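# Slot the open parts bin into the shelf's gap

## Task

Move the open-fronted bin that sits on the table into the empty slot in the shelf's row of bins. Its open side must face outward like its neighbours, and its parts must stay inside it. The board overhead sits low, so tilting the bin may be needed. Push the bin fully in so it rests behind the shelf's front lip. Do not disturb the parts in the other bins: each must stay in its own bin.

## Robot and tools

Robot: two arms, left_arm and right_arm. Each ends in a parallel gripper. Its fingers extend along the gripper's own +z axis and close along its y axis. The reported gripper point lies between the finger pads, roughly 1 cm short of the tips. Joint ranges in rad, base to gripper: waist -2.880 to 2.880, shoulder 0.000 to 3.142, elbow 0.000 to 3.019 (straight at 2.964), wrist pitch -1.693 to 1.571, wrist yaw -1.571 to 1.571, wrist roll -2.094 to 2.094.

Scene frame (metres): z = 0 is the table surface, and the origin sits over the centre of the robot's foot. +x points forward over the table, which starts near x = +0.15 m and may be set at an angle. +y is toward left_arm, the robot's own left, which need not be the left side of an image. +z is up. Reported positions and orientations can be off by a few centimetres, more when the arm reaches far.

Row format, shared by execute_actions and move: a single flat list of 14 numbers, each in [-1, 1]. It always covers both arms, even if one stays put. Order: left_arm dx, dy, dz, rx, ry, rz, opening, then right_arm in the same order. dx, dy, dz is a position offset along the scene axes. rx, ry, rz is one rotation vector, applied about the gripper's Hand target position. Both are offsets, not poses, counted from that arm's Hand target as it stood when the action or move began. Scale: 1.0 equals 0.6 m or 180 degrees. A translation longer than 1.0 may be shortened along its direction. The opening is absolute, not an offset: +1 is fully open (0.094 m), -1 is shut. Sending 0 for the six pose numbers holds the arm at its Hand target. To leave a gripper unchanged, repeat its current opening; a 0 asks for half-open.

execute_actions(actions, cameras): actions is a list of actions. Each action is a list of up to 15 rows, and each row lasts one 1/30 s step. If an action has fewer rows, its last row holds for the rest of the 15 steps. Every row in an action counts from the pose at that action's start, so a repeated offset in a later action or call moves the arm further. An empty list just returns state and images. cameras chooses the images: leave it out, null or ["all"] for all, [] for none. The names are cam_left_wrist and cam_right_wrist (672x504); an unknown name voids the call.

move(target, speed, blend, opening_speed, blocking, cameras): drives each gripper in a straight line toward its target. target is one 14-number row, or a list of up to 15 rows. Every row counts from the same starting Hand targets, not from the row before. speed is the top path speed in m/s, from 0.002 to 4.3, default 0.25; turning is capped at twice that in rad/s. Give one value, or one per target. blend, in m, rounds the corners between listed targets; the default 0 stops at each one. opening_speed, 0.2 or more on the -1..+1 scale per second, closes or opens the fingers gradually. Use it near its minimum on anything fragile. blocking=false returns after about 0.5 s while the move keeps running. Paths last at least 0.5 s and are cut off at 10 s. They do not avoid obstacles or the other arm. Grippers lag and drift more at higher speed, and a stretched arm can overshoot. Steer around an arm's own base, or its shoulder posture may flip. The result adds a move: line giving the ending (done, off_target, moving, held, fault). Any arm it does not name finished within 10 mm and 2 degrees. limits=paced means a commanded pose was clipped; limits=held means a check withheld steps. Neither done nor off_target says whether something is being touched.

wait(seconds 0 to 10) lets time pass while commands hold. stop() brakes a running move. zoom_image(camera, region [x0, y0, x1, y1] in pixels, at most 504x504) enlarges part of a wrist camera's latest image. finished_scene(scene) ends the scene for good and takes the current scene's number. Call it only once the bin is in place and will stay there without the robot.

Results: end_effector_position and end_effector_quat_wxyz for each gripper; Hand target, which is the last commanded pose after clipping; Tool commands; Joint positions, whose last entry is the opening in metres; and Joint torques. Torques 3 and 4 wrap at ±28 N m and carry offsets and noise. Joint velocities may read "within noise". grip_measured uses the opening scale. Empty, it reads up to about 2.7 mm wide. Squeezing a hard part, it reads up to about 3 mm narrower than the part, and it follows your command even at contact. grip_effort_nm is the gripper motor's effort, negative when closing; it is not the pad force. Orientation is clipped to within 40 degrees of the measured one each step. Grippers often come to rest a centimetre or so from the command because of friction or weight. Sending the next command, even all zeros, asks for the pose again; if the gap remains, send the missing distance as an offset.

Avoid: dropping the bin or spilling its parts; letting anything fall off the table or leaving it off it; releasing an object while it still moves; fast impacts and pressing hard far past a contact point; gripper-to-gripper or arm-to-arm contact, including shutting one gripper on the other's fingers, which can fail the task. An arm blocked by an object keeps pushing until it is commanded back past its gripper. Long holding, stretched reach or pushing at an unreachable pose heats the motors. MOTOR HOT appears from 85 °C. At 100 °C the arm goes limp and drops what it holds for 30 s or more, sometimes with no warning. Objects may get a brief random push now and then.

Each tool is called after "Call:" as a command line: name --argument value for each argument, lists and objects as JSON in quotes; but a table of rows of numbers goes row by row, as --pt "numbers of a row", without its own name.

## Session

Call:
execute_actions --actions '[]'

Scene clock: 0.00 s.
left_arm: end_effector_position=(+0.4694, +0.1206, +0.3127) grip_measured=+1.000 grip_effort_nm=n/a end_effector_quat_wxyz=(+0.467, +0.657, +0.531, -0.260) | right_arm: end_effector_position=(+0.8214, -0.1988, +0.1559) grip_measured=+1.000 grip_effort_nm=n/a end_effector_quat_wxyz=(-0.001, -0.268, +0.960, -0.078)
Joint positions: left_arm=[0.949 1.736 0.541 0.136 0.747 2.033 0.094] | right_arm=[-0.731 2.241 1.795 -0.568 0.642 -0.603 0.094]
Joint velocities: within noise
Joint torques (N m): no reading
Motor temperatures (°C): left_arm=[25 28 29 28 26 26 26] | right_arm=[27 27 24 26 25 25 25]
Heat: left arm: hottest elbow 29 °C; right arm: hottest waist 27 °C.
Hand target: left_arm +0.4677, +0.1200, +0.3143; +0.467, +0.657, +0.530, -0.261 | right_arm +0.8256, -0.2008, +0.1548; +0.001, -0.265, +0.961, -0.080
Tool commands: left_gripper/opening=+1.0 right_gripper/opening=+1.0

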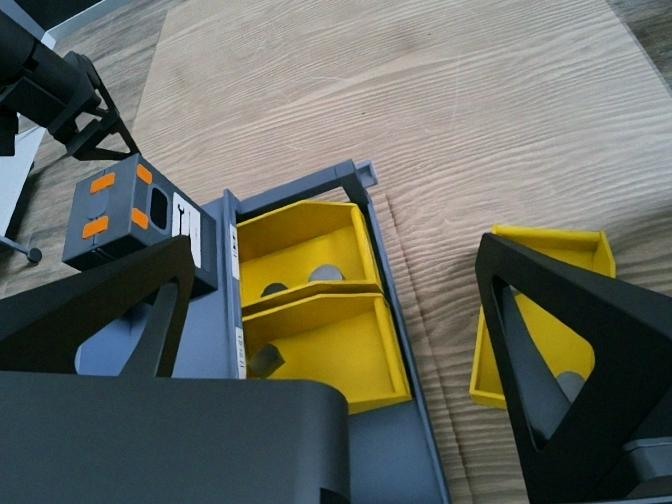

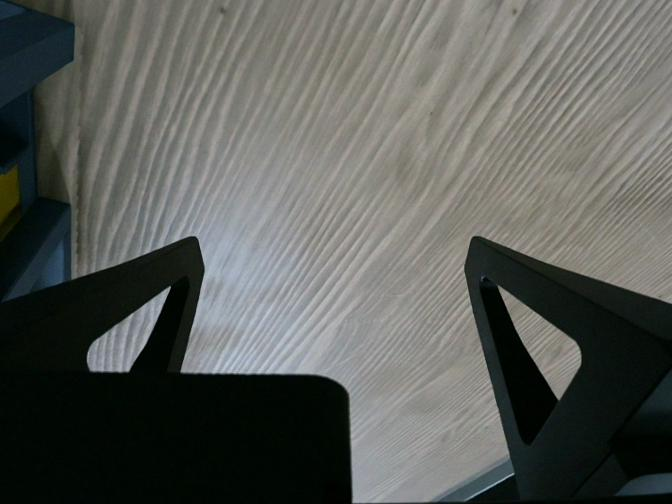

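Call:
zoom_image --camera "cam_left_wrist" --region '[60, 130, 460, 430]'

Call:
zoom_image --camera "cam_left_wrist" --region '[440, 200, 672, 430]'

Scaled by 1.260 from the camera's 672x504 image, which has a finer 960x720 frame.

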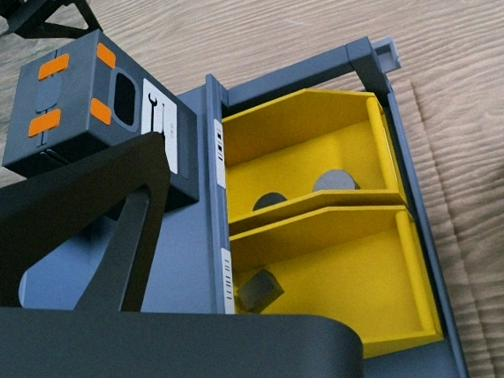

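Scaled by 2.172 from the camera's 672x504 image, which has a finer 960x720 frame.

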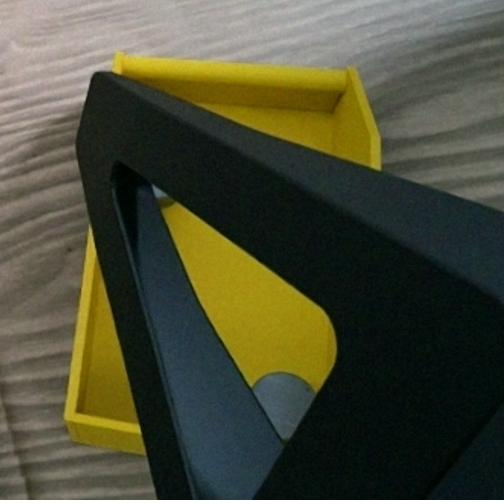

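Call:
move --target '[-0.25, 0.15, 0.25, 0.029, 0.199, 0.5106, 1, 0, 0, 0, 0, 0, 0, 1]' --speed 0.3

Scene clock: 30.33 s.
left_arm: end_effector_position=(+0.4150, +0.1649, +0.3718) grip_measured=+1.000 grip_effort_nm=-0.037 end_effector_quat_wxyz=(+0.439, +0.443, +0.766, -0.157) | right_arm: end_effector_position=(+0.8214, -0.1988, +0.1559) grip_measured=+1.000 grip_effort_nm=-0.042 end_effector_quat_wxyz=(-0.001, -0.268, +0.960, -0.078)
Joint positions: left_arm=[0.92 1.673 0.078 1.058 0.47 1.238 0.094] | right_arm=[-0.731 2.241 1.795 -0.568 0.642 -0.603 0.094]
Joint velocities: within noise
Joint torques (N m): left_arm=[-1.61 -4.95 -2.56 0.51 0.69 0.02] | right_arm=[10.81 -20.42 6.74 0.14 0.07 -0.04]
Motor temperatures (°C): left_arm=[26 29 29 27 27 26 26] | right_arm=[28 32 26 26 25 25 25]
Heat: left arm: hottest shoulder 29 °C; right arm: hottest shoulder 32 °C.
Hand target: left_arm +0.4156, +0.1663, +0.3695; +0.438, +0.445, +0.766, -0.156 (not the last commanded pose) | right_arm +0.8256, -0.2008, +0.1548; +0.001, -0.265, +0.961, -0.080
Off the commanded pose: left_arm 0.142 m, 60 deg | right_arm 0.005 m, 1 deg.
move: held (left_arm; a check stopped the path); limits=held
pose unreachable (left arm): on one or more control steps of this call, first in action 0 (counted from 0), this arm could not follow its commanded pose, so it was not sent that pose on those steps. It may still have moved: this result reports where it is.
cause: moving toward the commanded pose would bring two parts of the arm too close to each other (its shoulder (the part past joint 1) and its forearm (the part past joint 3), with joints 2 (shoulder) and 3 (elbow) between them).

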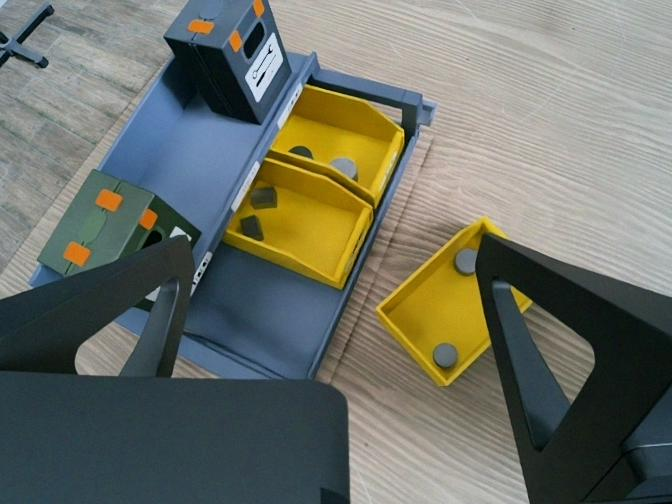

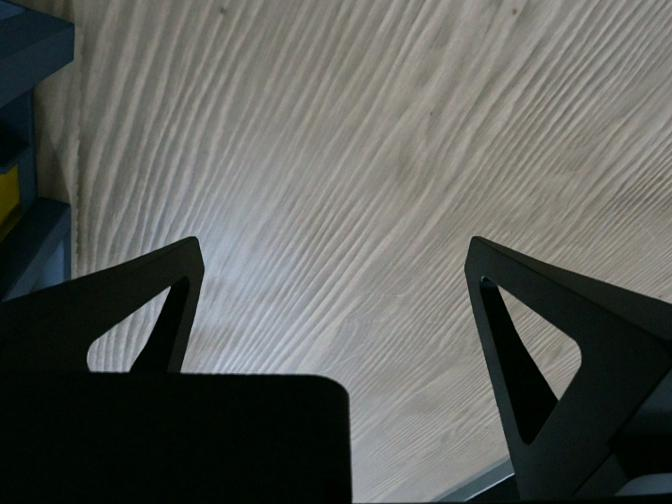

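Call:
move --target '[0.05, -0.1, 0.02, 0.1078, 0.3028, 0.3077, 1, 0, 0, 0, 0, 0, 0, 1]' --speed 0.3

Scene clock: 52.67 s.
left_arm: end_effector_position=(+0.4391, +0.1174, +0.3780) grip_measured=+1.000 grip_effort_nm=-0.046 end_effector_quat_wxyz=(-0.004, -0.002, +1.000, +0.006) | right_arm: end_effector_position=(+0.8214, -0.1988, +0.1559) grip_measured=+1.000 grip_effort_nm=-0.037 end_effector_quat_wxyz=(-0.001, -0.268, +0.960, -0.078)
Joint positions: left_arm=[0.251 1.537 0.598 -0.446 -0.668 -0.524 0.094] | right_arm=[-0.731 2.241 1.795 -0.568 0.642 -0.603 0.094]
Joint velocities: within noise
Joint torques (N m): left_arm=[-7.41 -4.95 4.41 -0.18 0.02 -0.17] | right_arm=[10.81 -20.48 6.75 0.14 0.07 -0.03]
Motor temperatures (°C): left_arm=[26 29 29 27 27 26 26] | right_arm=[29 35 26 26 25 25 25]
Heat: left arm: hottest shoulder 29 °C; right arm: hottest shoulder 35 °C.
Hand target: left_arm +0.4454, +0.1064, +0.3814; +0.000, +0.000, +1.000, +0.000 | right_arm +0.8256, -0.2008, +0.1548; +0.001, -0.265, +0.961, -0.080
Off the commanded pose: left_arm 0.013 m, 1 deg | right_arm 0.005 m, 1 deg.
move: off_target (left_arm)

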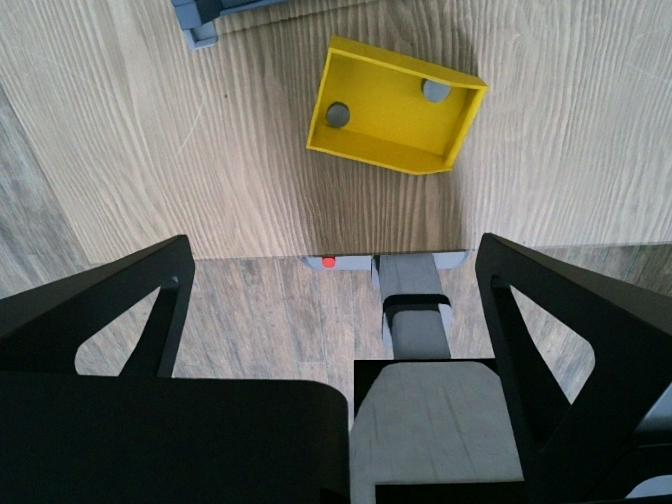

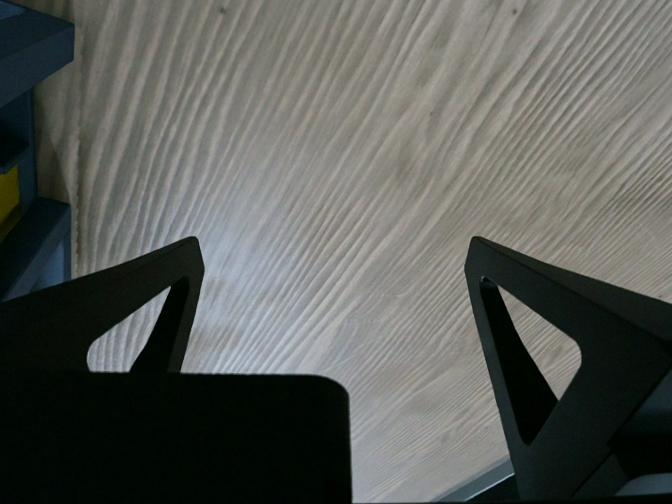

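Call:
move --target '[0.25, 0.0, -0.05, 0, 0, 0, 1, 0, 0, 0, 0, 0, 0, 1]' --speed 0.3 --cameras '["cam_left_wrist"]'

Scene clock: 60.90 s.
left_arm: end_effector_position=(+0.5849, +0.1045, +0.3554) grip_measured=+1.000 grip_effort_nm=-0.037 end_effector_quat_wxyz=(+0.001, +0.002, +1.000, -0.001) | right_arm: end_effector_position=(+0.8214, -0.1988, +0.1559) grip_measured=+1.000 grip_effort_nm=-0.042 end_effector_quat_wxyz=(-0.001, -0.268, +0.960, -0.078)
Joint positions: left_arm=[0.391 1.692 0.972 -0.543 -0.625 -0.334 0.094] | right_arm=[-0.731 2.241 1.795 -0.568 0.642 -0.603 0.094]
Joint velocities: within noise
Joint torques (N m): left_arm=[-6.77 -8.64 5.41 -0.13 0.04 -0.01] | right_arm=[10.75 -20.42 6.75 0.16 0.07 -0.03]
Motor temperatures (°C): left_arm=[26 29 30 27 27 26 26] | right_arm=[29 35 27 26 25 25 25]
Heat: left arm: hottest elbow 30 °C; right arm: hottest shoulder 35 °C.
Hand target: left_arm +0.5956, +0.1063, +0.3516; +0.000, +0.000, +1.000, +0.000 | right_arm +0.8256, -0.2008, +0.1548; +0.001, -0.265, +0.961, -0.080
Off the commanded pose: left_arm 0.011 m, 0 deg | right_arm 0.005 m, 1 deg.
move: off_target (left_arm)
Images, in order (width x height): cam_left_wrist 672x504.

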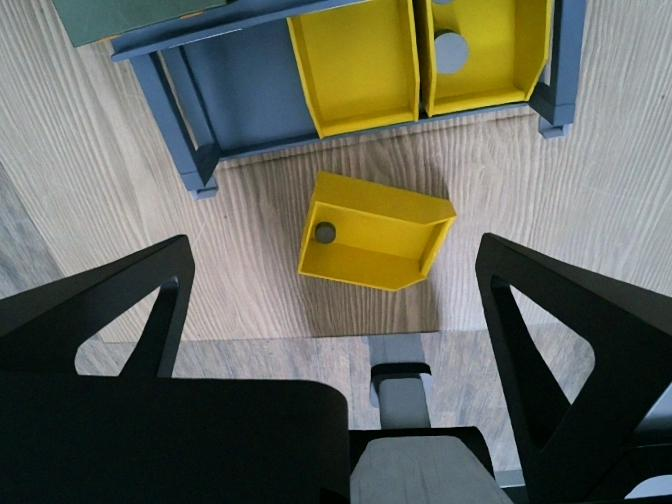

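Call:
zoom_image --camera "cam_left_wrist" --region '[280, 150, 480, 300]'

Call:
zoom_image --camera "cam_left_wrist" --region '[100, 0, 600, 220]'

Scaled by 2.520 from the camera's 672x504 image, which has a finer 960x720 frame.

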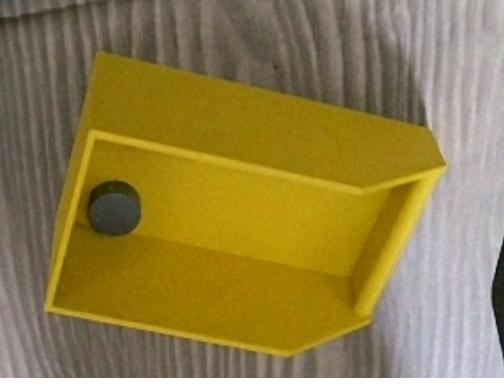

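Scaled by 1.008 from the camera's 672x504 image, which has a finer 960x720 frame.

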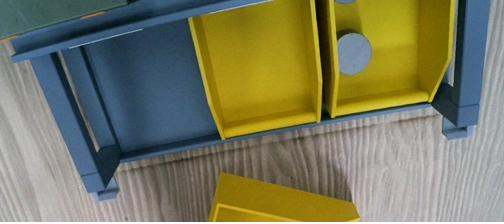

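Call:
move --target '[-0.36, 0.2, -0.17, 0.0458, -0.4986, 0.0458, 1, 0, 0, 0, 0, 0, 0, 1]' --speed 0.3 --cameras '["cam_left_wrist"]'

Scene clock: 123.70 s.
left_arm: end_effector_position=(+0.3974, +0.2192, +0.2458) grip_measured=+1.000 grip_effort_nm=-0.027 end_effector_quat_wxyz=(+0.249, -0.092, +0.964, +0.035) | right_arm: end_effector_position=(+0.8214, -0.1988, +0.1559) grip_measured=+1.000 grip_effort_nm=-0.037 end_effector_quat_wxyz=(-0.001, -0.268, +0.960, -0.078)
Joint positions: left_arm=[0.75 2.316 0.267 1.567 -0.508 0.14 0.094] | right_arm=[-0.731 2.241 1.795 -0.568 0.642 -0.603 0.094]
Joint velocities: within noise
Joint torques (N m): left_arm=[-3.37 -4.54 -6.72 1.7 -0.15 -0.14] | right_arm=[10.75 -20.42 6.75 0.17 0.07 -0.03]
Motor temperatures (°C): left_arm=[26 29 32 27 26 26 26] | right_arm=[29 38 28 26 25 25 25]
Heat: left arm: hottest elbow 32 °C; right arm: hottest shoulder 38 °C.
Hand target: left_arm +0.3796, +0.2263, +0.2496; +0.564, -0.075, +0.820, +0.056 | right_arm +0.8256, -0.2008, +0.1548; +0.001, -0.265, +0.961, -0.080
Off the commanded pose: left_arm 0.020 m, 61 deg; orientation clipped | right_arm 0.005 m, 1 deg.
joint sent to its limit (left arm) — joint 4 (wrist pitch), upper limit. The joint targets are off in orientation, not in position.
move: off_target (left_arm); limits=paced
Images, in order (width x height): cam_left_wrist 672x504.

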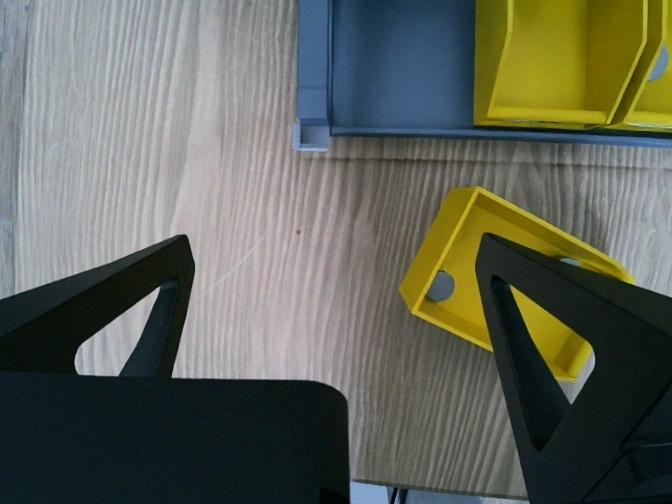

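Call:
move --target '[0.234, 0.0, 0.084, -0.038, 0.219, 0.0058, 1, 0, 0, 0, 0, 0, 0, 1]' --speed 0.3 --cameras '["cam_left_wrist"]'

Scene clock: 157.80 s.
left_arm: end_effector_position=(+0.5115, +0.2306, +0.2924) grip_measured=+1.000 grip_effort_nm=-0.032 end_effector_quat_wxyz=(+0.239, -0.088, +0.966, +0.041) | right_arm: end_effector_position=(+0.8214, -0.1988, +0.1559) grip_measured=+1.000 grip_effort_nm=-0.037 end_effector_quat_wxyz=(-0.001, -0.268, +0.960, -0.078)
Joint positions: left_arm=[0.689 1.725 0.388 0.817 -0.573 0.106 0.094] | right_arm=[-0.731 2.241 1.795 -0.568 0.642 -0.603 0.094]
Joint velocities: within noise
Joint torques (N m): left_arm=[-6.18 -8.53 -0.23 0.62 -0.17 -0.16] | right_arm=[10.75 -20.37 6.75 0.14 0.07 -0.03]
Motor temperatures (°C): left_arm=[26 29 33 27 26 26 26] | right_arm=[29 39 28 25 25 25 25]
Heat: left arm: hottest elbow 33 °C; right arm: hottest shoulder 39 °C.
Hand target: left_arm +0.5200, +0.2264, +0.3000; +0.249, -0.092, +0.964, +0.035 | right_arm +0.8256, -0.2008, +0.1548; +0.001, -0.265, +0.961, -0.080
Off the commanded pose: left_arm 0.012 m, 1 deg | right_arm 0.005 m, 1 deg.
move: off_target (left_arm)
Images, in order (width x height): cam_left_wrist 672x504.

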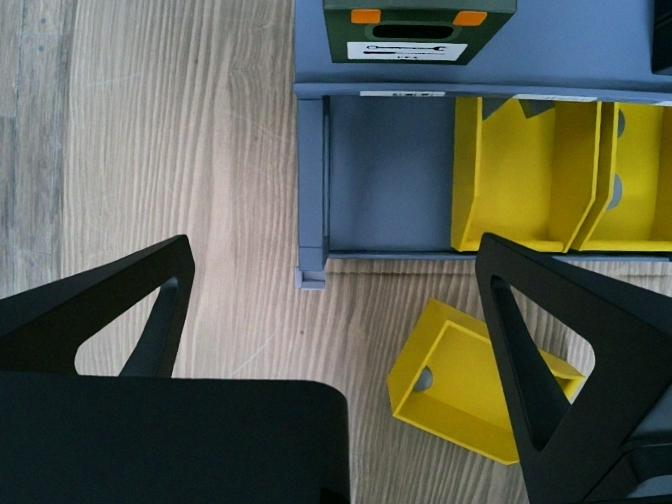

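Call:
zoom_image --camera "cam_left_wrist" --region '[280, 70, 480, 170]'

Call:
zoom_image --camera "cam_left_wrist" --region '[280, 190, 480, 300]'

Scaled by 2.520 from the camera's 672x504 image, which has a finer 960x720 frame.

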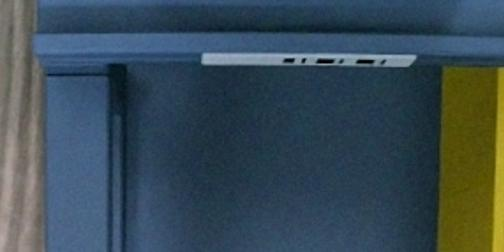

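Scaled by 2.520 from the camera's 672x504 image, which has a finer 960x720 frame.

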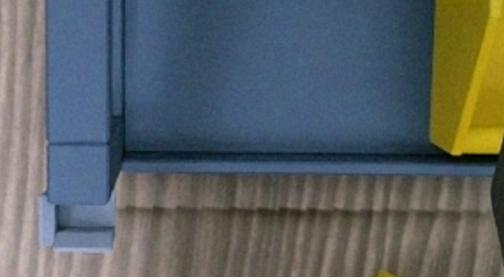

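Call:
move --pt "0 0 0 0 0 0 1 0 -0.083 0.275 0 0 0 1" --pt "0 0 0 0 0 0 1 -0.543 -0.199 0.275 0 0 0 1" --pt "0 0 0 0 0 0 1 -0.593 0.085 0.275 0.2987 -0.235 0.380 1" --speed 0.35 --blend 0.03 --cameras '["cam_right_wrist"]'

Scene clock: 207.37 s.
left_arm: end_effector_position=(+0.5117, +0.2306, +0.2924) grip_measured=+1.000 grip_effort_nm=-0.042 end_effector_quat_wxyz=(+0.239, -0.088, +0.966, +0.040) | right_arm: end_effector_position=(+0.4708, -0.1494, +0.3235) grip_measured=+1.000 grip_effort_nm=-0.042 end_effector_quat_wxyz=(+0.467, -0.653, +0.539, +0.255)
Joint positions: left_arm=[0.689 1.725 0.389 0.817 -0.573 0.105 0.094] | right_arm=[-1.011 1.65 0.53 0.033 -0.771 -2.081 0.094]
Joint velocities: within noise
Joint torques (N m): left_arm=[-6.18 -8.59 -0.18 0.68 -0.18 -0.16] | right_arm=[3.37 -9.23 -0.94 -0.39 -0.73 -0.1]
Motor temperatures (°C): left_arm=[26 30 31 27 26 26 26] | right_arm=[29 39 28 25 25 25 25]
Heat: left arm: hottest elbow 31 °C; right arm: hottest shoulder 39 °C.
Hand target: left_arm +0.5200, +0.2264, +0.3000; +0.249, -0.092, +0.964, +0.035 | right_arm +0.4699, -0.1499, +0.3198; -0.467, +0.657, -0.531, -0.260
Off the commanded pose: left_arm 0.012 m, 1 deg | right_arm 0.004 m, 1 deg.
joint sent to its limit (right arm) — joint 6 (wrist roll), lower limit. The joint targets still meet the commanded pose.
move: off_target (left_arm)
Images, in order (width x height): cam_right_wrist 672x504.

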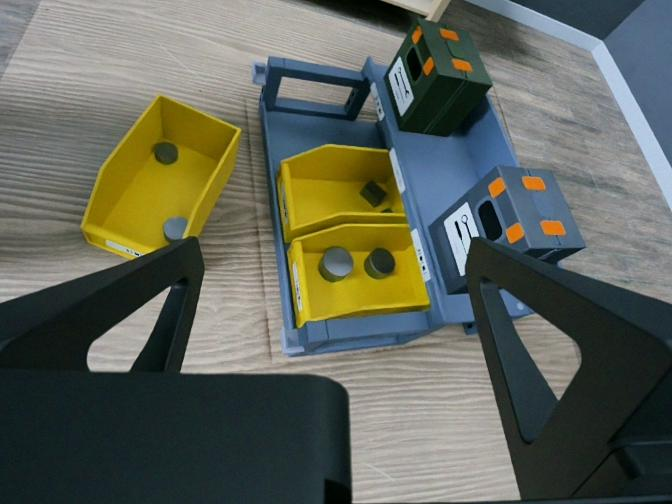

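Call:
zoom_image --camera "cam_right_wrist" --region '[240, 40, 480, 220]'

Call:
zoom_image --camera "cam_right_wrist" --region '[240, 140, 500, 360]'

Call:
zoom_image --camera "cam_right_wrist" --region '[60, 80, 260, 280]'

Scaled by 2.100 from the camera's 672x504 image, which has a finer 960x720 frame.

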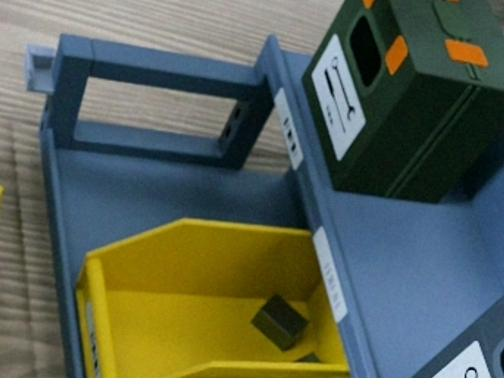

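Scaled by 1.938 from the camera's 672x504 image, which has a finer 960x720 frame.

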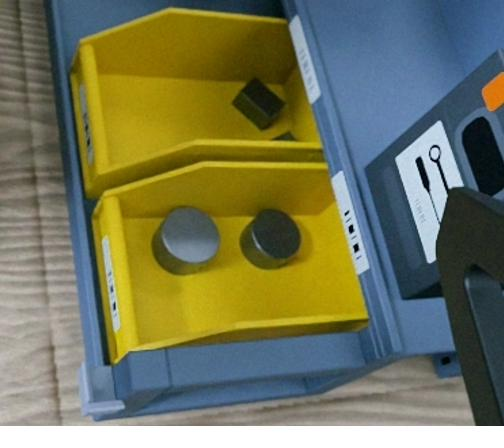

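Scaled by 2.520 from the camera's 672x504 image, which has a finer 960x720 frame.

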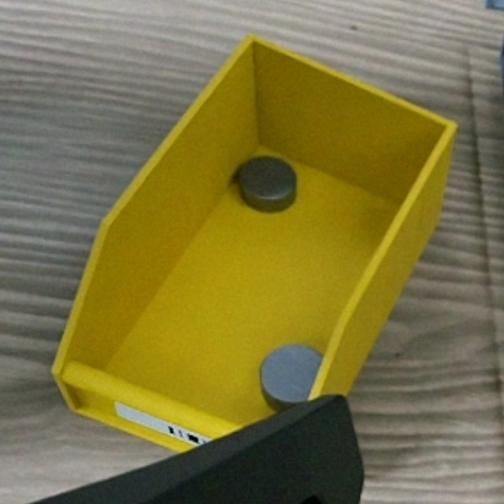

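Call:
move --pt "0 0 0 0 0 0 0.3 0 -0.217 0.05 0 0 0 0" --pt "-0.29 -0.419 -0.233 -0.003 0.163 -0.135 0.3 0 -0.217 0.05 0 0 0 0" --speed 0.35

Scene clock: 250.17 s.
left_arm: end_effector_position=(+0.3519, -0.0181, +0.1589) grip_measured=+0.302 grip_effort_nm=-0.125 end_effector_quat_wxyz=(+0.002, +0.115, +0.993, +0.003) | right_arm: end_effector_position=(+0.4720, -0.2763, +0.3490) grip_measured=+0.003 grip_effort_nm=-0.188 end_effector_quat_wxyz=(+0.432, -0.588, +0.652, +0.207)
Joint positions: left_arm=[0.273 2.462 0.848 0.261 -0.665 -0.253 0.061] | right_arm=[-1.319 1.362 0.511 -0.238 -0.824 -2.083 0.047]
Joint velocities: within noise
Joint torques (N m): left_arm=[-10.75 -7.41 -0.73 -0.1 0.04 -0.13] | right_arm=[0.85 -10.7 -0.01 -0.65 -0.52 -0.11]
Motor temperatures (°C): left_arm=[26 30 30 27 26 26 26] | right_arm=[28 35 25 25 26 25 25]
Heat: left arm: hottest shoulder 30 °C; right arm: hottest shoulder 35 °C.
Hand target: left_arm +0.3458, -0.0250, +0.1602; +0.000, +0.122, +0.993, +0.000 | right_arm +0.4698, -0.2800, +0.3498; +0.467, -0.657, +0.531, +0.261
Off the commanded pose: left_arm 0.009 m, 1 deg | right_arm 0.004 m, 18 deg.
joint sent to its limit (right arm) — joint 6 (wrist roll), lower limit. The joint targets are off in orientation, not in position.
move: off_target (right_arm)

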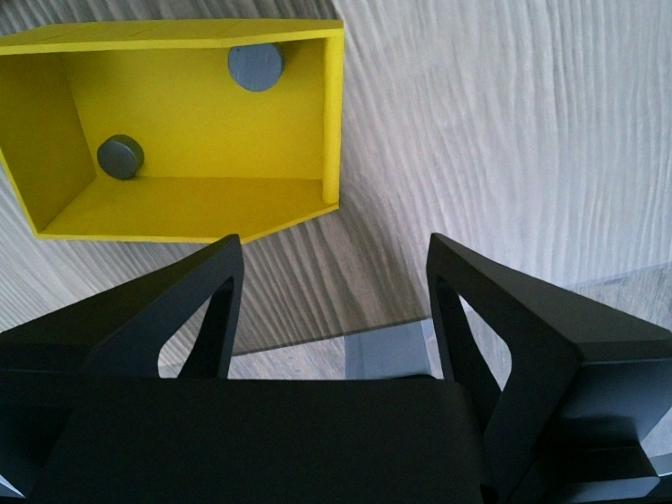

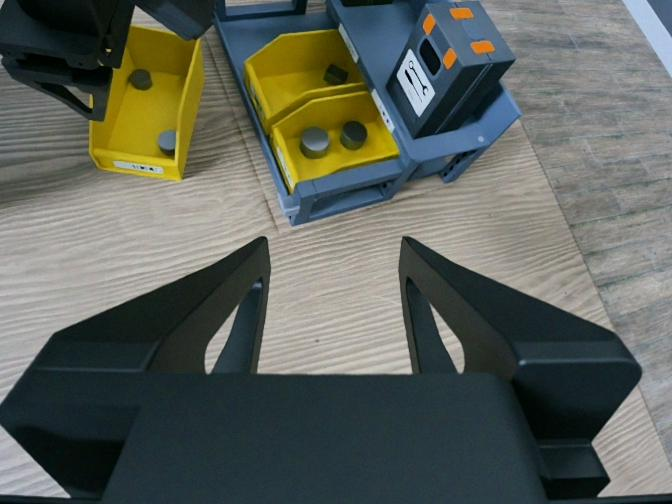

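Call:
move --target '[-0.006, 0.003, -0.142, 0, 0, 0, 0.3, 0, 0, 0, 0, 0, 0, 0]' --speed 0.15

Scene clock: 259.90 s.
left_arm: end_effector_position=(+0.3444, -0.0265, +0.0813) grip_measured=+0.302 grip_effort_nm=-0.139 end_effector_quat_wxyz=(+0.002, +0.123, +0.992, -0.001) | right_arm: end_effector_position=(+0.4721, -0.2764, +0.3490) grip_measured=+0.003 grip_effort_nm=-0.188 end_effector_quat_wxyz=(+0.431, -0.588, +0.652, +0.206)
Joint positions: left_arm=[0.38 2.659 0.987 0.403 -0.63 -0.104 0.061] | right_arm=[-1.319 1.361 0.511 -0.238 -0.824 -2.083 0.047]
Joint velocities: within noise
Joint torques (N m): left_arm=[-7.82 -7.06 -1.55 0.79 0.08 0.08] | right_arm=[0.79 -10.7 0.01 -0.69 -0.52 -0.11]
Motor temperatures (°C): left_arm=[27 30 30 27 26 26 26] | right_arm=[28 35 25 25 26 25 25]
Heat: left arm: hottest shoulder 30 °C; right arm: hottest shoulder 35 °C.
Hand target: left_arm +0.3422, -0.0231, +0.0750; +0.000, +0.122, +0.993, +0.000 | right_arm +0.4699, -0.2801, +0.3498; +0.467, -0.657, +0.531, +0.260
Off the commanded pose: left_arm 0.007 m, 0 deg | right_arm 0.004 m, 18 deg.
joint sent to its limit (right arm) — joint 6 (wrist roll), lower limit. The joint targets are off in orientation, not in position.
move: off_target (right_arm)

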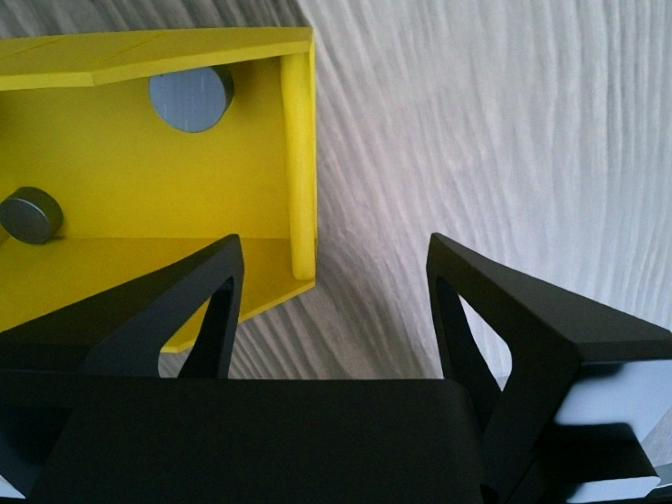

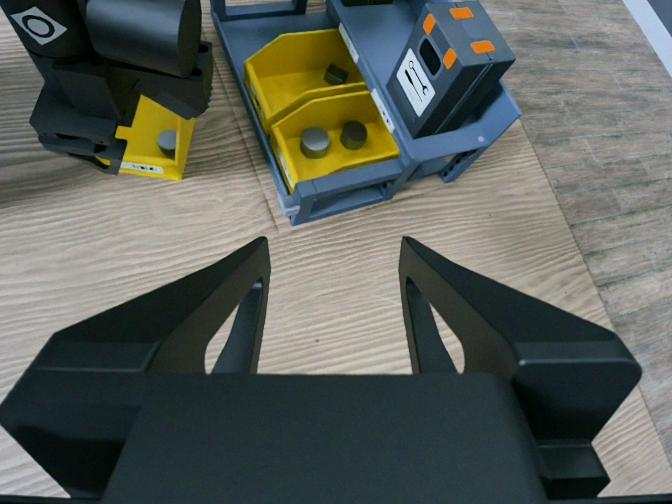

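Call:
move --target '[0.005, 0.0207, -0.033, 0, 0, 0, 0.3, 0, 0, 0, 0, 0, 0, 0]' --speed 0.1 --cameras '["cam_left_wrist"]'

Scene clock: 267.77 s.
left_arm: end_effector_position=(+0.3488, -0.0143, +0.0617) grip_measured=+0.302 grip_effort_nm=-0.129 end_effector_quat_wxyz=(+0.003, +0.123, +0.992, -0.001) | right_arm: end_effector_position=(+0.4721, -0.2764, +0.3490) grip_measured=+0.003 grip_effort_nm=-0.188 end_effector_quat_wxyz=(+0.431, -0.588, +0.652, +0.206)
Joint positions: left_arm=[0.439 2.684 1.004 0.452 -0.611 -0.035 0.061] | right_arm=[-1.319 1.361 0.511 -0.238 -0.824 -2.083 0.047]
Joint velocities: within noise
Joint torques (N m): left_arm=[-7.71 -6.65 -1.84 0.73 0.08 0.03] | right_arm=[0.85 -10.64 0.01 -0.69 -0.52 -0.11]
Motor temperatures (°C): left_arm=[27 30 30 27 26 26 26] | right_arm=[28 34 25 25 26 25 25]
Heat: left arm: hottest shoulder 30 °C; right arm: hottest shoulder 34 °C.
Hand target: left_arm +0.3453, -0.0108, +0.0552; +0.000, +0.122, +0.993, +0.000 | right_arm +0.4698, -0.2801, +0.3498; +0.467, -0.657, +0.531, +0.260
Off the commanded pose: left_arm 0.008 m, 0 deg | right_arm 0.004 m, 18 deg.
joint sent to its limit (right arm) — joint 6 (wrist roll), lower limit. The joint targets are off in orientation, not in position.
move: off_target (right_arm)
Images, in order (width x height): cam_left_wrist 672x504.

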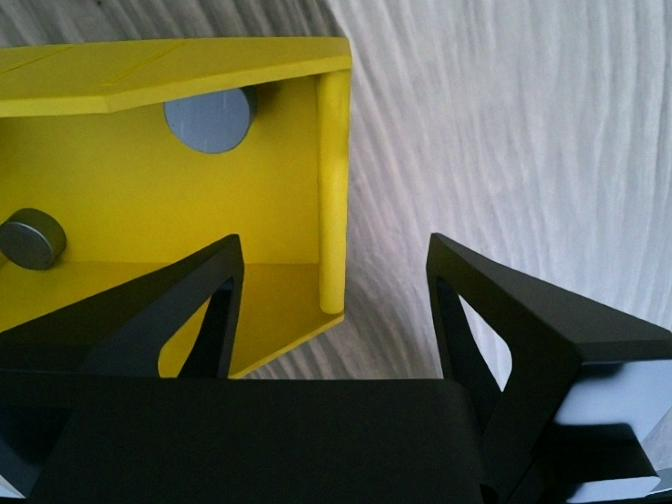

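Call:
move --target '[0.0, 0.0, -0.05, 0, 0, 0, 0.3, 0, 0, 0, 0, 0, 0, 0]' --speed 0.06 --cameras '["cam_left_wrist"]'

Scene clock: 272.70 s.
left_arm: end_effector_position=(+0.3490, -0.0156, +0.0321) grip_measured=+0.302 grip_effort_nm=-0.134 end_effector_quat_wxyz=(+0.003, +0.124, +0.992, -0.002) | right_arm: end_effector_position=(+0.4721, -0.2764, +0.3490) grip_measured=+0.003 grip_effort_nm=-0.188 end_effector_quat_wxyz=(+0.431, -0.589, +0.652, +0.206)
Joint positions: left_arm=[0.481 2.748 1.07 0.478 -0.595 0.015 0.061] | right_arm=[-1.319 1.361 0.511 -0.238 -0.824 -2.083 0.047]
Joint velocities: within noise
Joint torques (N m): left_arm=[-7.47 -6.53 -2 0.73 0.09 0.06] | right_arm=[0.79 -10.7 0.02 -0.69 -0.53 -0.11]
Motor temperatures (°C): left_arm=[27 30 30 27 26 26 26] | right_arm=[28 34 25 25 26 25 25]
Heat: left arm: hottest shoulder 30 °C; right arm: hottest shoulder 34 °C.
Hand target: left_arm +0.3453, -0.0109, +0.0252; +0.000, +0.122, +0.993, +0.000 | right_arm +0.4699, -0.2801, +0.3498; +0.467, -0.657, +0.531, +0.260
Off the commanded pose: left_arm 0.009 m, 0 deg | right_arm 0.004 m, 18 deg.
joint sent to its limit (right arm) — joint 6 (wrist roll), lower limit. The joint targets are off in orientation, not in position.
move: off_target (right_arm)
Images, in order (width x height): cam_left_wrist 672x504.

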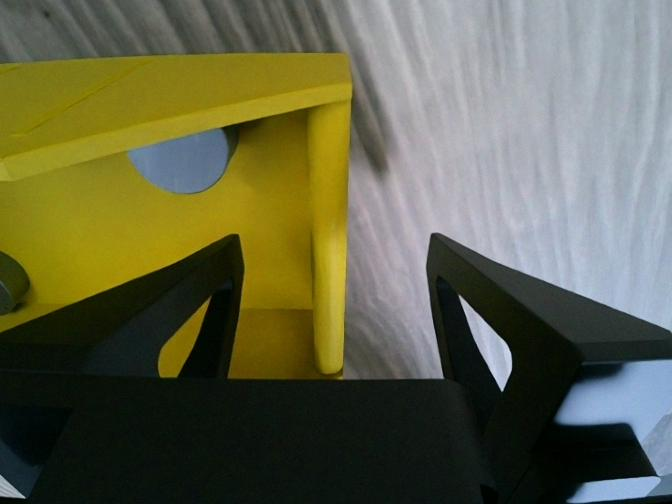

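Call:
move --target '[0.0, 0.0, 0.0, 0, 0, 0, -0.88, 0, 0, 0, 0, 0, 0, 0]' --speed 0.05 --opening_speed 0.6 --cameras '["cam_left_wrist"]'

Scene clock: 290.27 s.
left_arm: end_effector_position=(+0.3491, -0.0150, +0.0318) grip_measured=-0.793 grip_effort_nm=-1.067 end_effector_quat_wxyz=(+0.003, +0.125, +0.992, -0.001) | right_arm: end_effector_position=(+0.4721, -0.2764, +0.3490) grip_measured=+0.003 grip_effort_nm=-0.183 end_effector_quat_wxyz=(+0.431, -0.589, +0.652, +0.206)
Joint positions: left_arm=[0.482 2.748 1.07 0.478 -0.595 0.02 0.01] | right_arm=[-1.319 1.361 0.511 -0.238 -0.824 -2.083 0.047]
Joint velocities: within noise
Joint torques (N m): left_arm=[-7.59 -6.48 -2.02 0.75 0.09 -0.01] | right_arm=[0.79 -10.64 0.02 -0.66 -0.53 -0.11]
Motor temperatures (°C): left_arm=[27 30 30 27 26 26 27] | right_arm=[28 34 25 25 26 25 25]
Heat: left arm: hottest shoulder 30 °C; right arm: hottest shoulder 34 °C.
Hand target: left_arm +0.3452, -0.0108, +0.0253; +0.000, +0.122, +0.993, +0.000 | right_arm +0.4699, -0.2801, +0.3498; +0.467, -0.657, +0.531, +0.260
Off the commanded pose: left_arm 0.009 m, 1 deg | right_arm 0.004 m, 18 deg.
joint sent to its limit (right arm) — joint 6 (wrist roll), lower limit. The joint targets are off in orientation, not in position.
move: off_target (right_arm)
Images, in order (width x height): cam_left_wrist 672x504.

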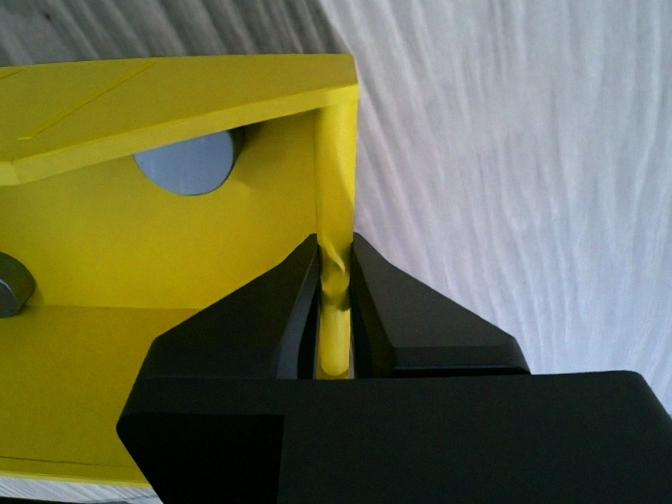

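Call:
move --target '[0.0, 0.0, 0.1, 0, 0, 0, -0.88, 0, 0, 0, 0, 0, 0, 0]' --speed 0.06

Scene clock: 294.30 s.
left_arm: end_effector_position=(+0.3461, -0.0086, +0.0691) grip_measured=-0.793 grip_effort_nm=-1.062 end_effector_quat_wxyz=(-0.003, +0.112, +0.994, +0.000) | right_arm: end_effector_position=(+0.4721, -0.2764, +0.3490) grip_measured=+0.003 grip_effort_nm=-0.188 end_effector_quat_wxyz=(+0.431, -0.589, +0.652, +0.206)
Joint positions: left_arm=[0.437 2.663 0.979 0.44 -0.612 -0.066 0.01] | right_arm=[-1.319 1.361 0.511 -0.238 -0.824 -2.083 0.047]
Joint velocities: within noise
Joint torques (N m): left_arm=[-11.52 -9.76 -4.31 -0.08 -0.47 -0.13] | right_arm=[0.85 -10.64 -0.01 -0.69 -0.52 -0.11]
Motor temperatures (°C): left_arm=[27 30 30 27 26 26 27] | right_arm=[28 34 25 25 26 25 25]
Heat: left arm: hottest shoulder 30 °C; right arm: hottest shoulder 34 °C.
Hand target: left_arm +0.3452, -0.0108, +0.0852; +0.000, +0.122, +0.993, +0.000 | right_arm +0.4699, -0.2801, +0.3498; +0.467, -0.657, +0.531, +0.260
Off the commanded pose: left_arm 0.016 m, 1 deg | right_arm 0.004 m, 18 deg.
joint sent to its limit (right arm) — joint 6 (wrist roll), lower limit. The joint targets are off in orientation, not in position.
move: off_target (left_arm, right_arm)

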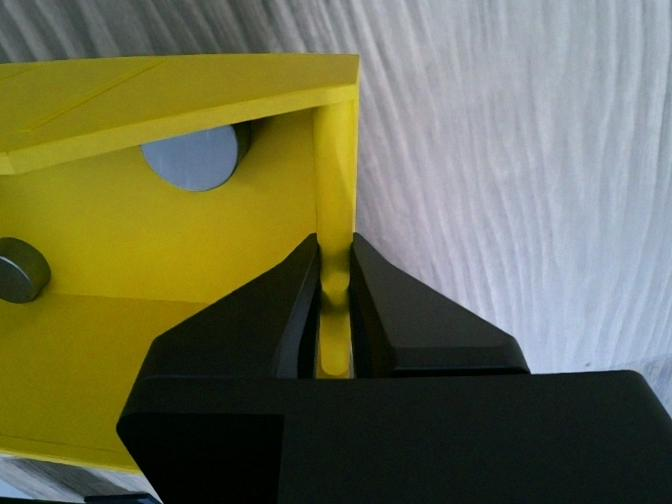

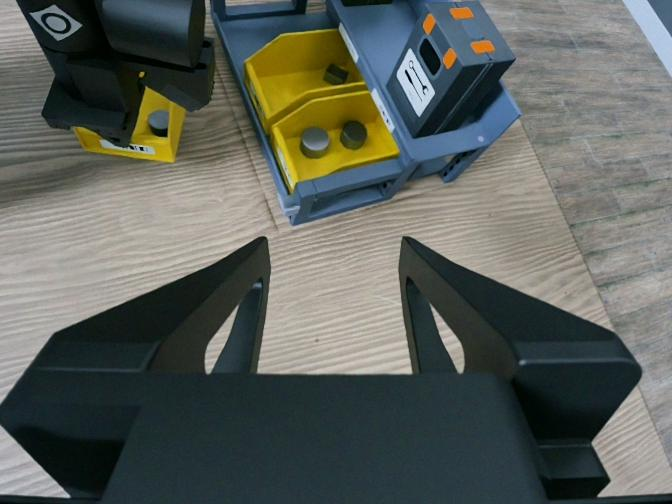

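Call:
move --pt "0.0 0.0 0.12 0 0 0 -0.88 0 0 0 0 0 0 0" --pt "0.125 0.308 0.167 -0.0323 0.0342 -0.3616 -0.88 0 0 0 0 0 0 0" --speed 0.12 --blend 0.02

Scene clock: 324.27 s.
left_arm: end_effector_position=(+0.4211, +0.1657, +0.1781) grip_measured=-0.793 grip_effort_nm=-1.072 end_effector_quat_wxyz=(-0.045, +0.636, +0.769, -0.054) | right_arm: end_effector_position=(+0.4721, -0.2764, +0.3490) grip_measured=+0.003 grip_effort_nm=-0.188 end_effector_quat_wxyz=(+0.431, -0.589, +0.652, +0.206)
Joint positions: left_arm=[0.724 2.02 0.676 0.117 -0.467 1.332 0.01] | right_arm=[-1.319 1.361 0.511 -0.238 -0.824 -2.083 0.047]
Joint velocities: within noise
Joint torques (N m): left_arm=[-5.13 -10.46 -3.02 -0.13 0.15 0.07] | right_arm=[0.91 -10.64 0.02 -0.68 -0.53 -0.11]
Motor temperatures (°C): left_arm=[27 30 30 27 26 26 29] | right_arm=[28 33 24 25 26 25 25]
Heat: left arm: hottest shoulder 30 °C; right arm: hottest shoulder 33 °C.
Hand target: left_arm +0.4204, +0.1739, +0.1854; -0.045, +0.636, +0.769, -0.054 | right_arm +0.4699, -0.2801, +0.3498; +0.467, -0.657, +0.531, +0.260
Off the commanded pose: left_arm 0.011 m, 0 deg | right_arm 0.004 m, 18 deg.
joint sent to its limit (right arm) — joint 6 (wrist roll), lower limit. The joint targets are off in orientation, not in position.
move: off_target (left_arm, right_arm)

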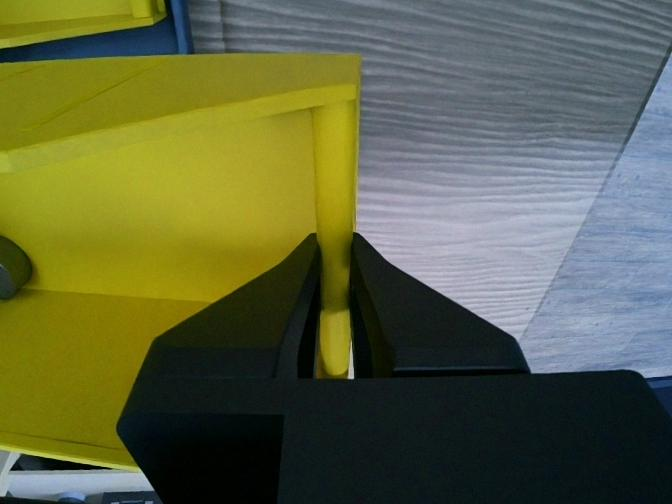

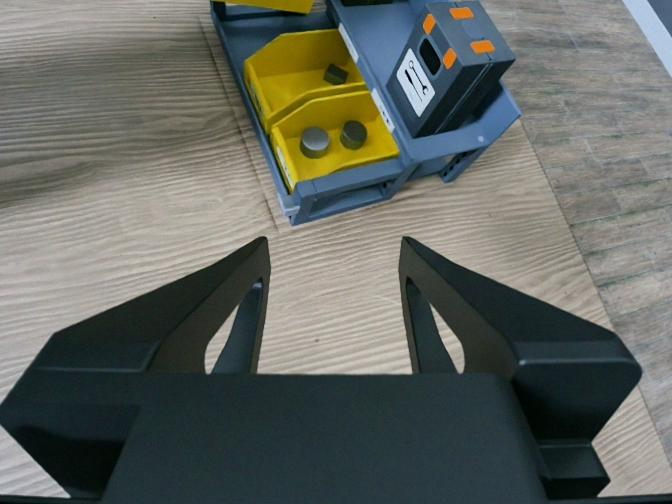

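Call:
move --target '[0.0, 0.0, 0.0, 0, 0, 0, -0.88, -0.03, 0.18, -0.15, 0, 0, 0, 0]' --speed 0.2 --cameras '["cam_right_wrist"]'

Scene clock: 345.43 s.
left_arm: end_effector_position=(+0.4193, +0.1663, +0.1789) grip_measured=-0.794 grip_effort_nm=-1.062 end_effector_quat_wxyz=(-0.046, +0.636, +0.768, -0.055) | right_arm: end_effector_position=(+0.4503, -0.1751, +0.2621) grip_measured=+0.003 grip_effort_nm=-0.188 end_effector_quat_wxyz=(+0.448, -0.626, +0.591, +0.241)
Joint positions: left_arm=[0.725 2.019 0.673 0.114 -0.467 1.333 0.01] | right_arm=[-1.144 1.833 0.55 0.18 -0.789 -2.083 0.047]
Joint velocities: within noise
Joint torques (N m): left_arm=[-5.13 -10.34 -2.82 -0.12 0.13 0.05] | right_arm=[3.96 -9.35 -3.03 0.02 -0.74 -0.11]
Motor temperatures (°C): left_arm=[27 30 30 27 26 26 29] | right_arm=[28 33 24 25 26 25 25]
Heat: left arm: hottest shoulder 30 °C; right arm: hottest shoulder 33 °C.
Hand target: left_arm +0.4203, +0.1740, +0.1855; -0.045, +0.636, +0.769, -0.054 | right_arm +0.4520, -0.1721, +0.2598; -0.467, +0.657, -0.531, -0.260
Off the commanded pose: left_arm 0.010 m, 0 deg | right_arm 0.004 m, 8 deg.
joint sent to its limit (right arm) — joint 6 (wrist roll), lower limit. The joint targets are off in orientation, not in position.
move: off_target (right_arm)
Images, in order (width x height): cam_right_wrist 672x504.

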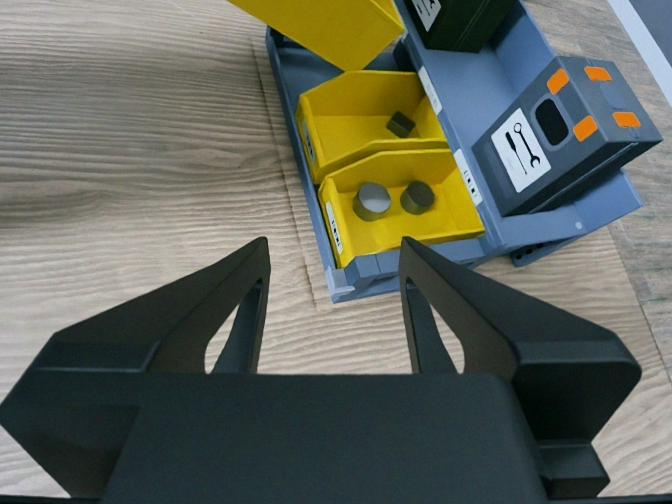

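Call:
move --target '[0.0, 0.0, 0.0, 0, 0, 0, -0.88, -0.053, -0.047, -0.1, 0.182, 0.1092, -0.0205, 0]' --speed 0.2 --cameras '["cam_right_wrist"]'

Scene clock: 358.40 s.
left_arm: end_effector_position=(+0.4193, +0.1663, +0.1789) grip_measured=-0.794 grip_effort_nm=-1.067 end_effector_quat_wxyz=(-0.046, +0.636, +0.768, -0.055) | right_arm: end_effector_position=(+0.4226, -0.1975, +0.2040) grip_measured=+0.003 grip_effort_nm=-0.178 end_effector_quat_wxyz=(+0.513, -0.381, +0.653, +0.407)
Joint positions: left_arm=[0.725 2.019 0.673 0.114 -0.467 1.333 0.01] | right_arm=[-1.365 2.197 0.808 -0.158 -1.227 -2.083 0.047]
Joint velocities: within noise
Joint torques (N m): left_arm=[-5.13 -10.34 -2.82 -0.12 0.13 0.04] | right_arm=[1.38 -9.7 -5.08 -1.28 -0.65 -0.15]
Motor temperatures (°C): left_arm=[27 30 30 27 26 26 29] | right_arm=[28 33 24 25 26 25 25]
Heat: left arm: hottest shoulder 30 °C; right arm: hottest shoulder 33 °C.
Hand target: left_arm +0.4203, +0.1740, +0.1855; -0.045, +0.636, +0.769, -0.054 | right_arm +0.4199, -0.2003, +0.1999; +0.544, -0.429, +0.528, +0.491
Off the commanded pose: left_arm 0.010 m, 0 deg | right_arm 0.006 m, 19 deg.
joint sent to its limit (right arm) — joint 6 (wrist roll), lower limit. The joint targets are off in orientation, not in position.
move: off_target (right_arm)
Images, in order (width x height): cam_right_wrist 672x504.

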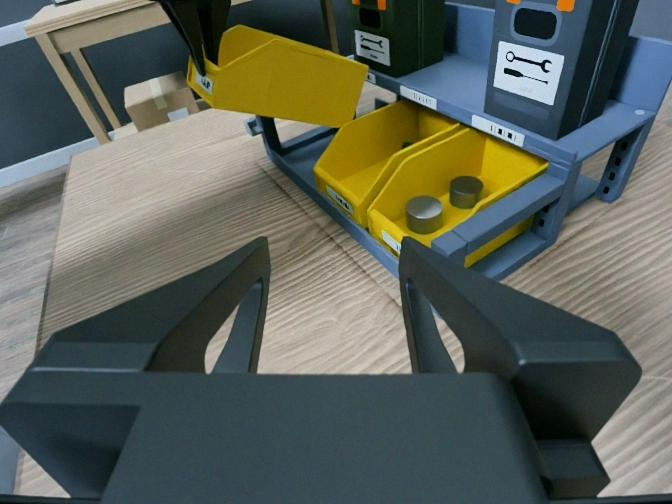

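Call:
zoom_image --camera "cam_right_wrist" --region '[170, 10, 570, 290]'

Scaled by 1.260 from the camera's 672x504 image, which has a finer 960x720 frame.

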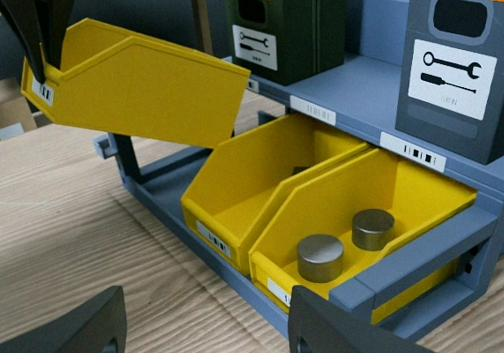

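Call:
move --target '[-0.001, 0.0073, -0.1317, -0.0031, 0.0164, 0, -0.88, 0, 0, 0, 0, 0, 0, 0]' --speed 0.1

Scene clock: 376.90 s.
left_arm: end_effector_position=(+0.4195, +0.1752, +0.1128) grip_measured=-0.795 grip_effort_nm=-1.062 end_effector_quat_wxyz=(-0.062, +0.635, +0.766, -0.074) | right_arm: end_effector_position=(+0.4227, -0.1975, +0.2039) grip_measured=+0.003 grip_effort_nm=-0.178 end_effector_quat_wxyz=(+0.513, -0.381, +0.653, +0.407)
Joint positions: left_arm=[0.83 2.183 0.806 0.139 -0.422 1.419 0.01] | right_arm=[-1.365 2.197 0.809 -0.159 -1.227 -2.083 0.047]
Joint velocities: within noise
Joint torques (N m): left_arm=[-4.89 -7.65 -1.61 0.38 0.21 0.04] | right_arm=[1.38 -9.7 -4.98 -1.39 -0.64 -0.15]
Motor temperatures (°C): left_arm=[27 30 30 27 26 26 30] | right_arm=[28 32 25 25 26 25 25]
Heat: left arm: hottest shoulder 30 °C; right arm: hottest shoulder 32 °C.
Hand target: left_arm +0.4196, +0.1784, +0.1064; -0.062, +0.634, +0.767, -0.074 | right_arm +0.4201, -0.2004, +0.1997; +0.544, -0.429, +0.528, +0.491
Off the commanded pose: left_arm 0.007 m, 0 deg | right_arm 0.006 m, 18 deg.
joint sent to its limit (right arm) — joint 6 (wrist roll), lower limit. The joint targets are off in orientation, not in position.
move: off_target (right_arm)

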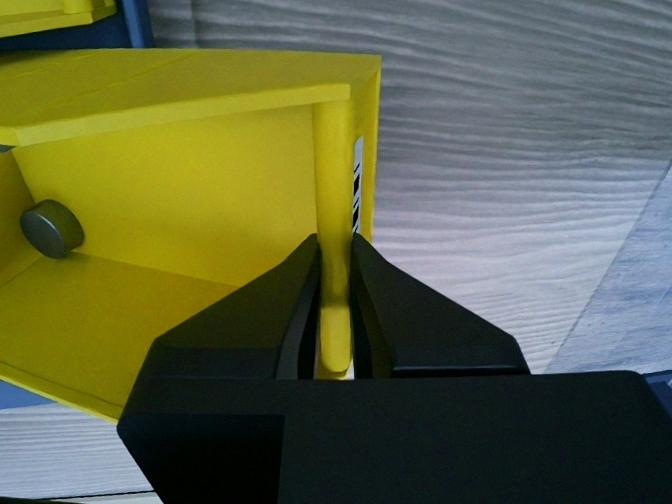

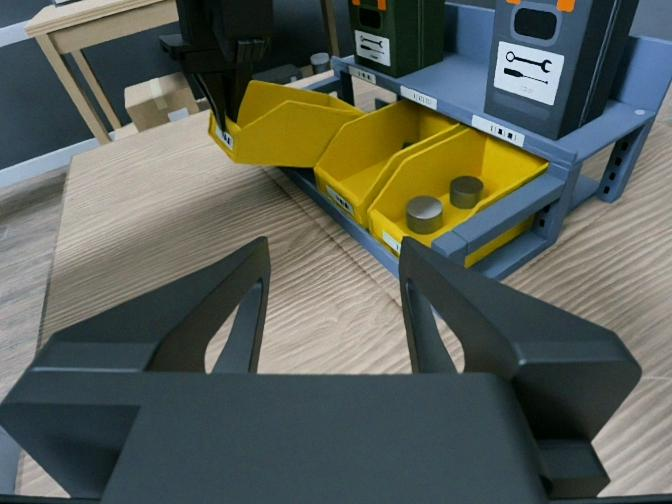

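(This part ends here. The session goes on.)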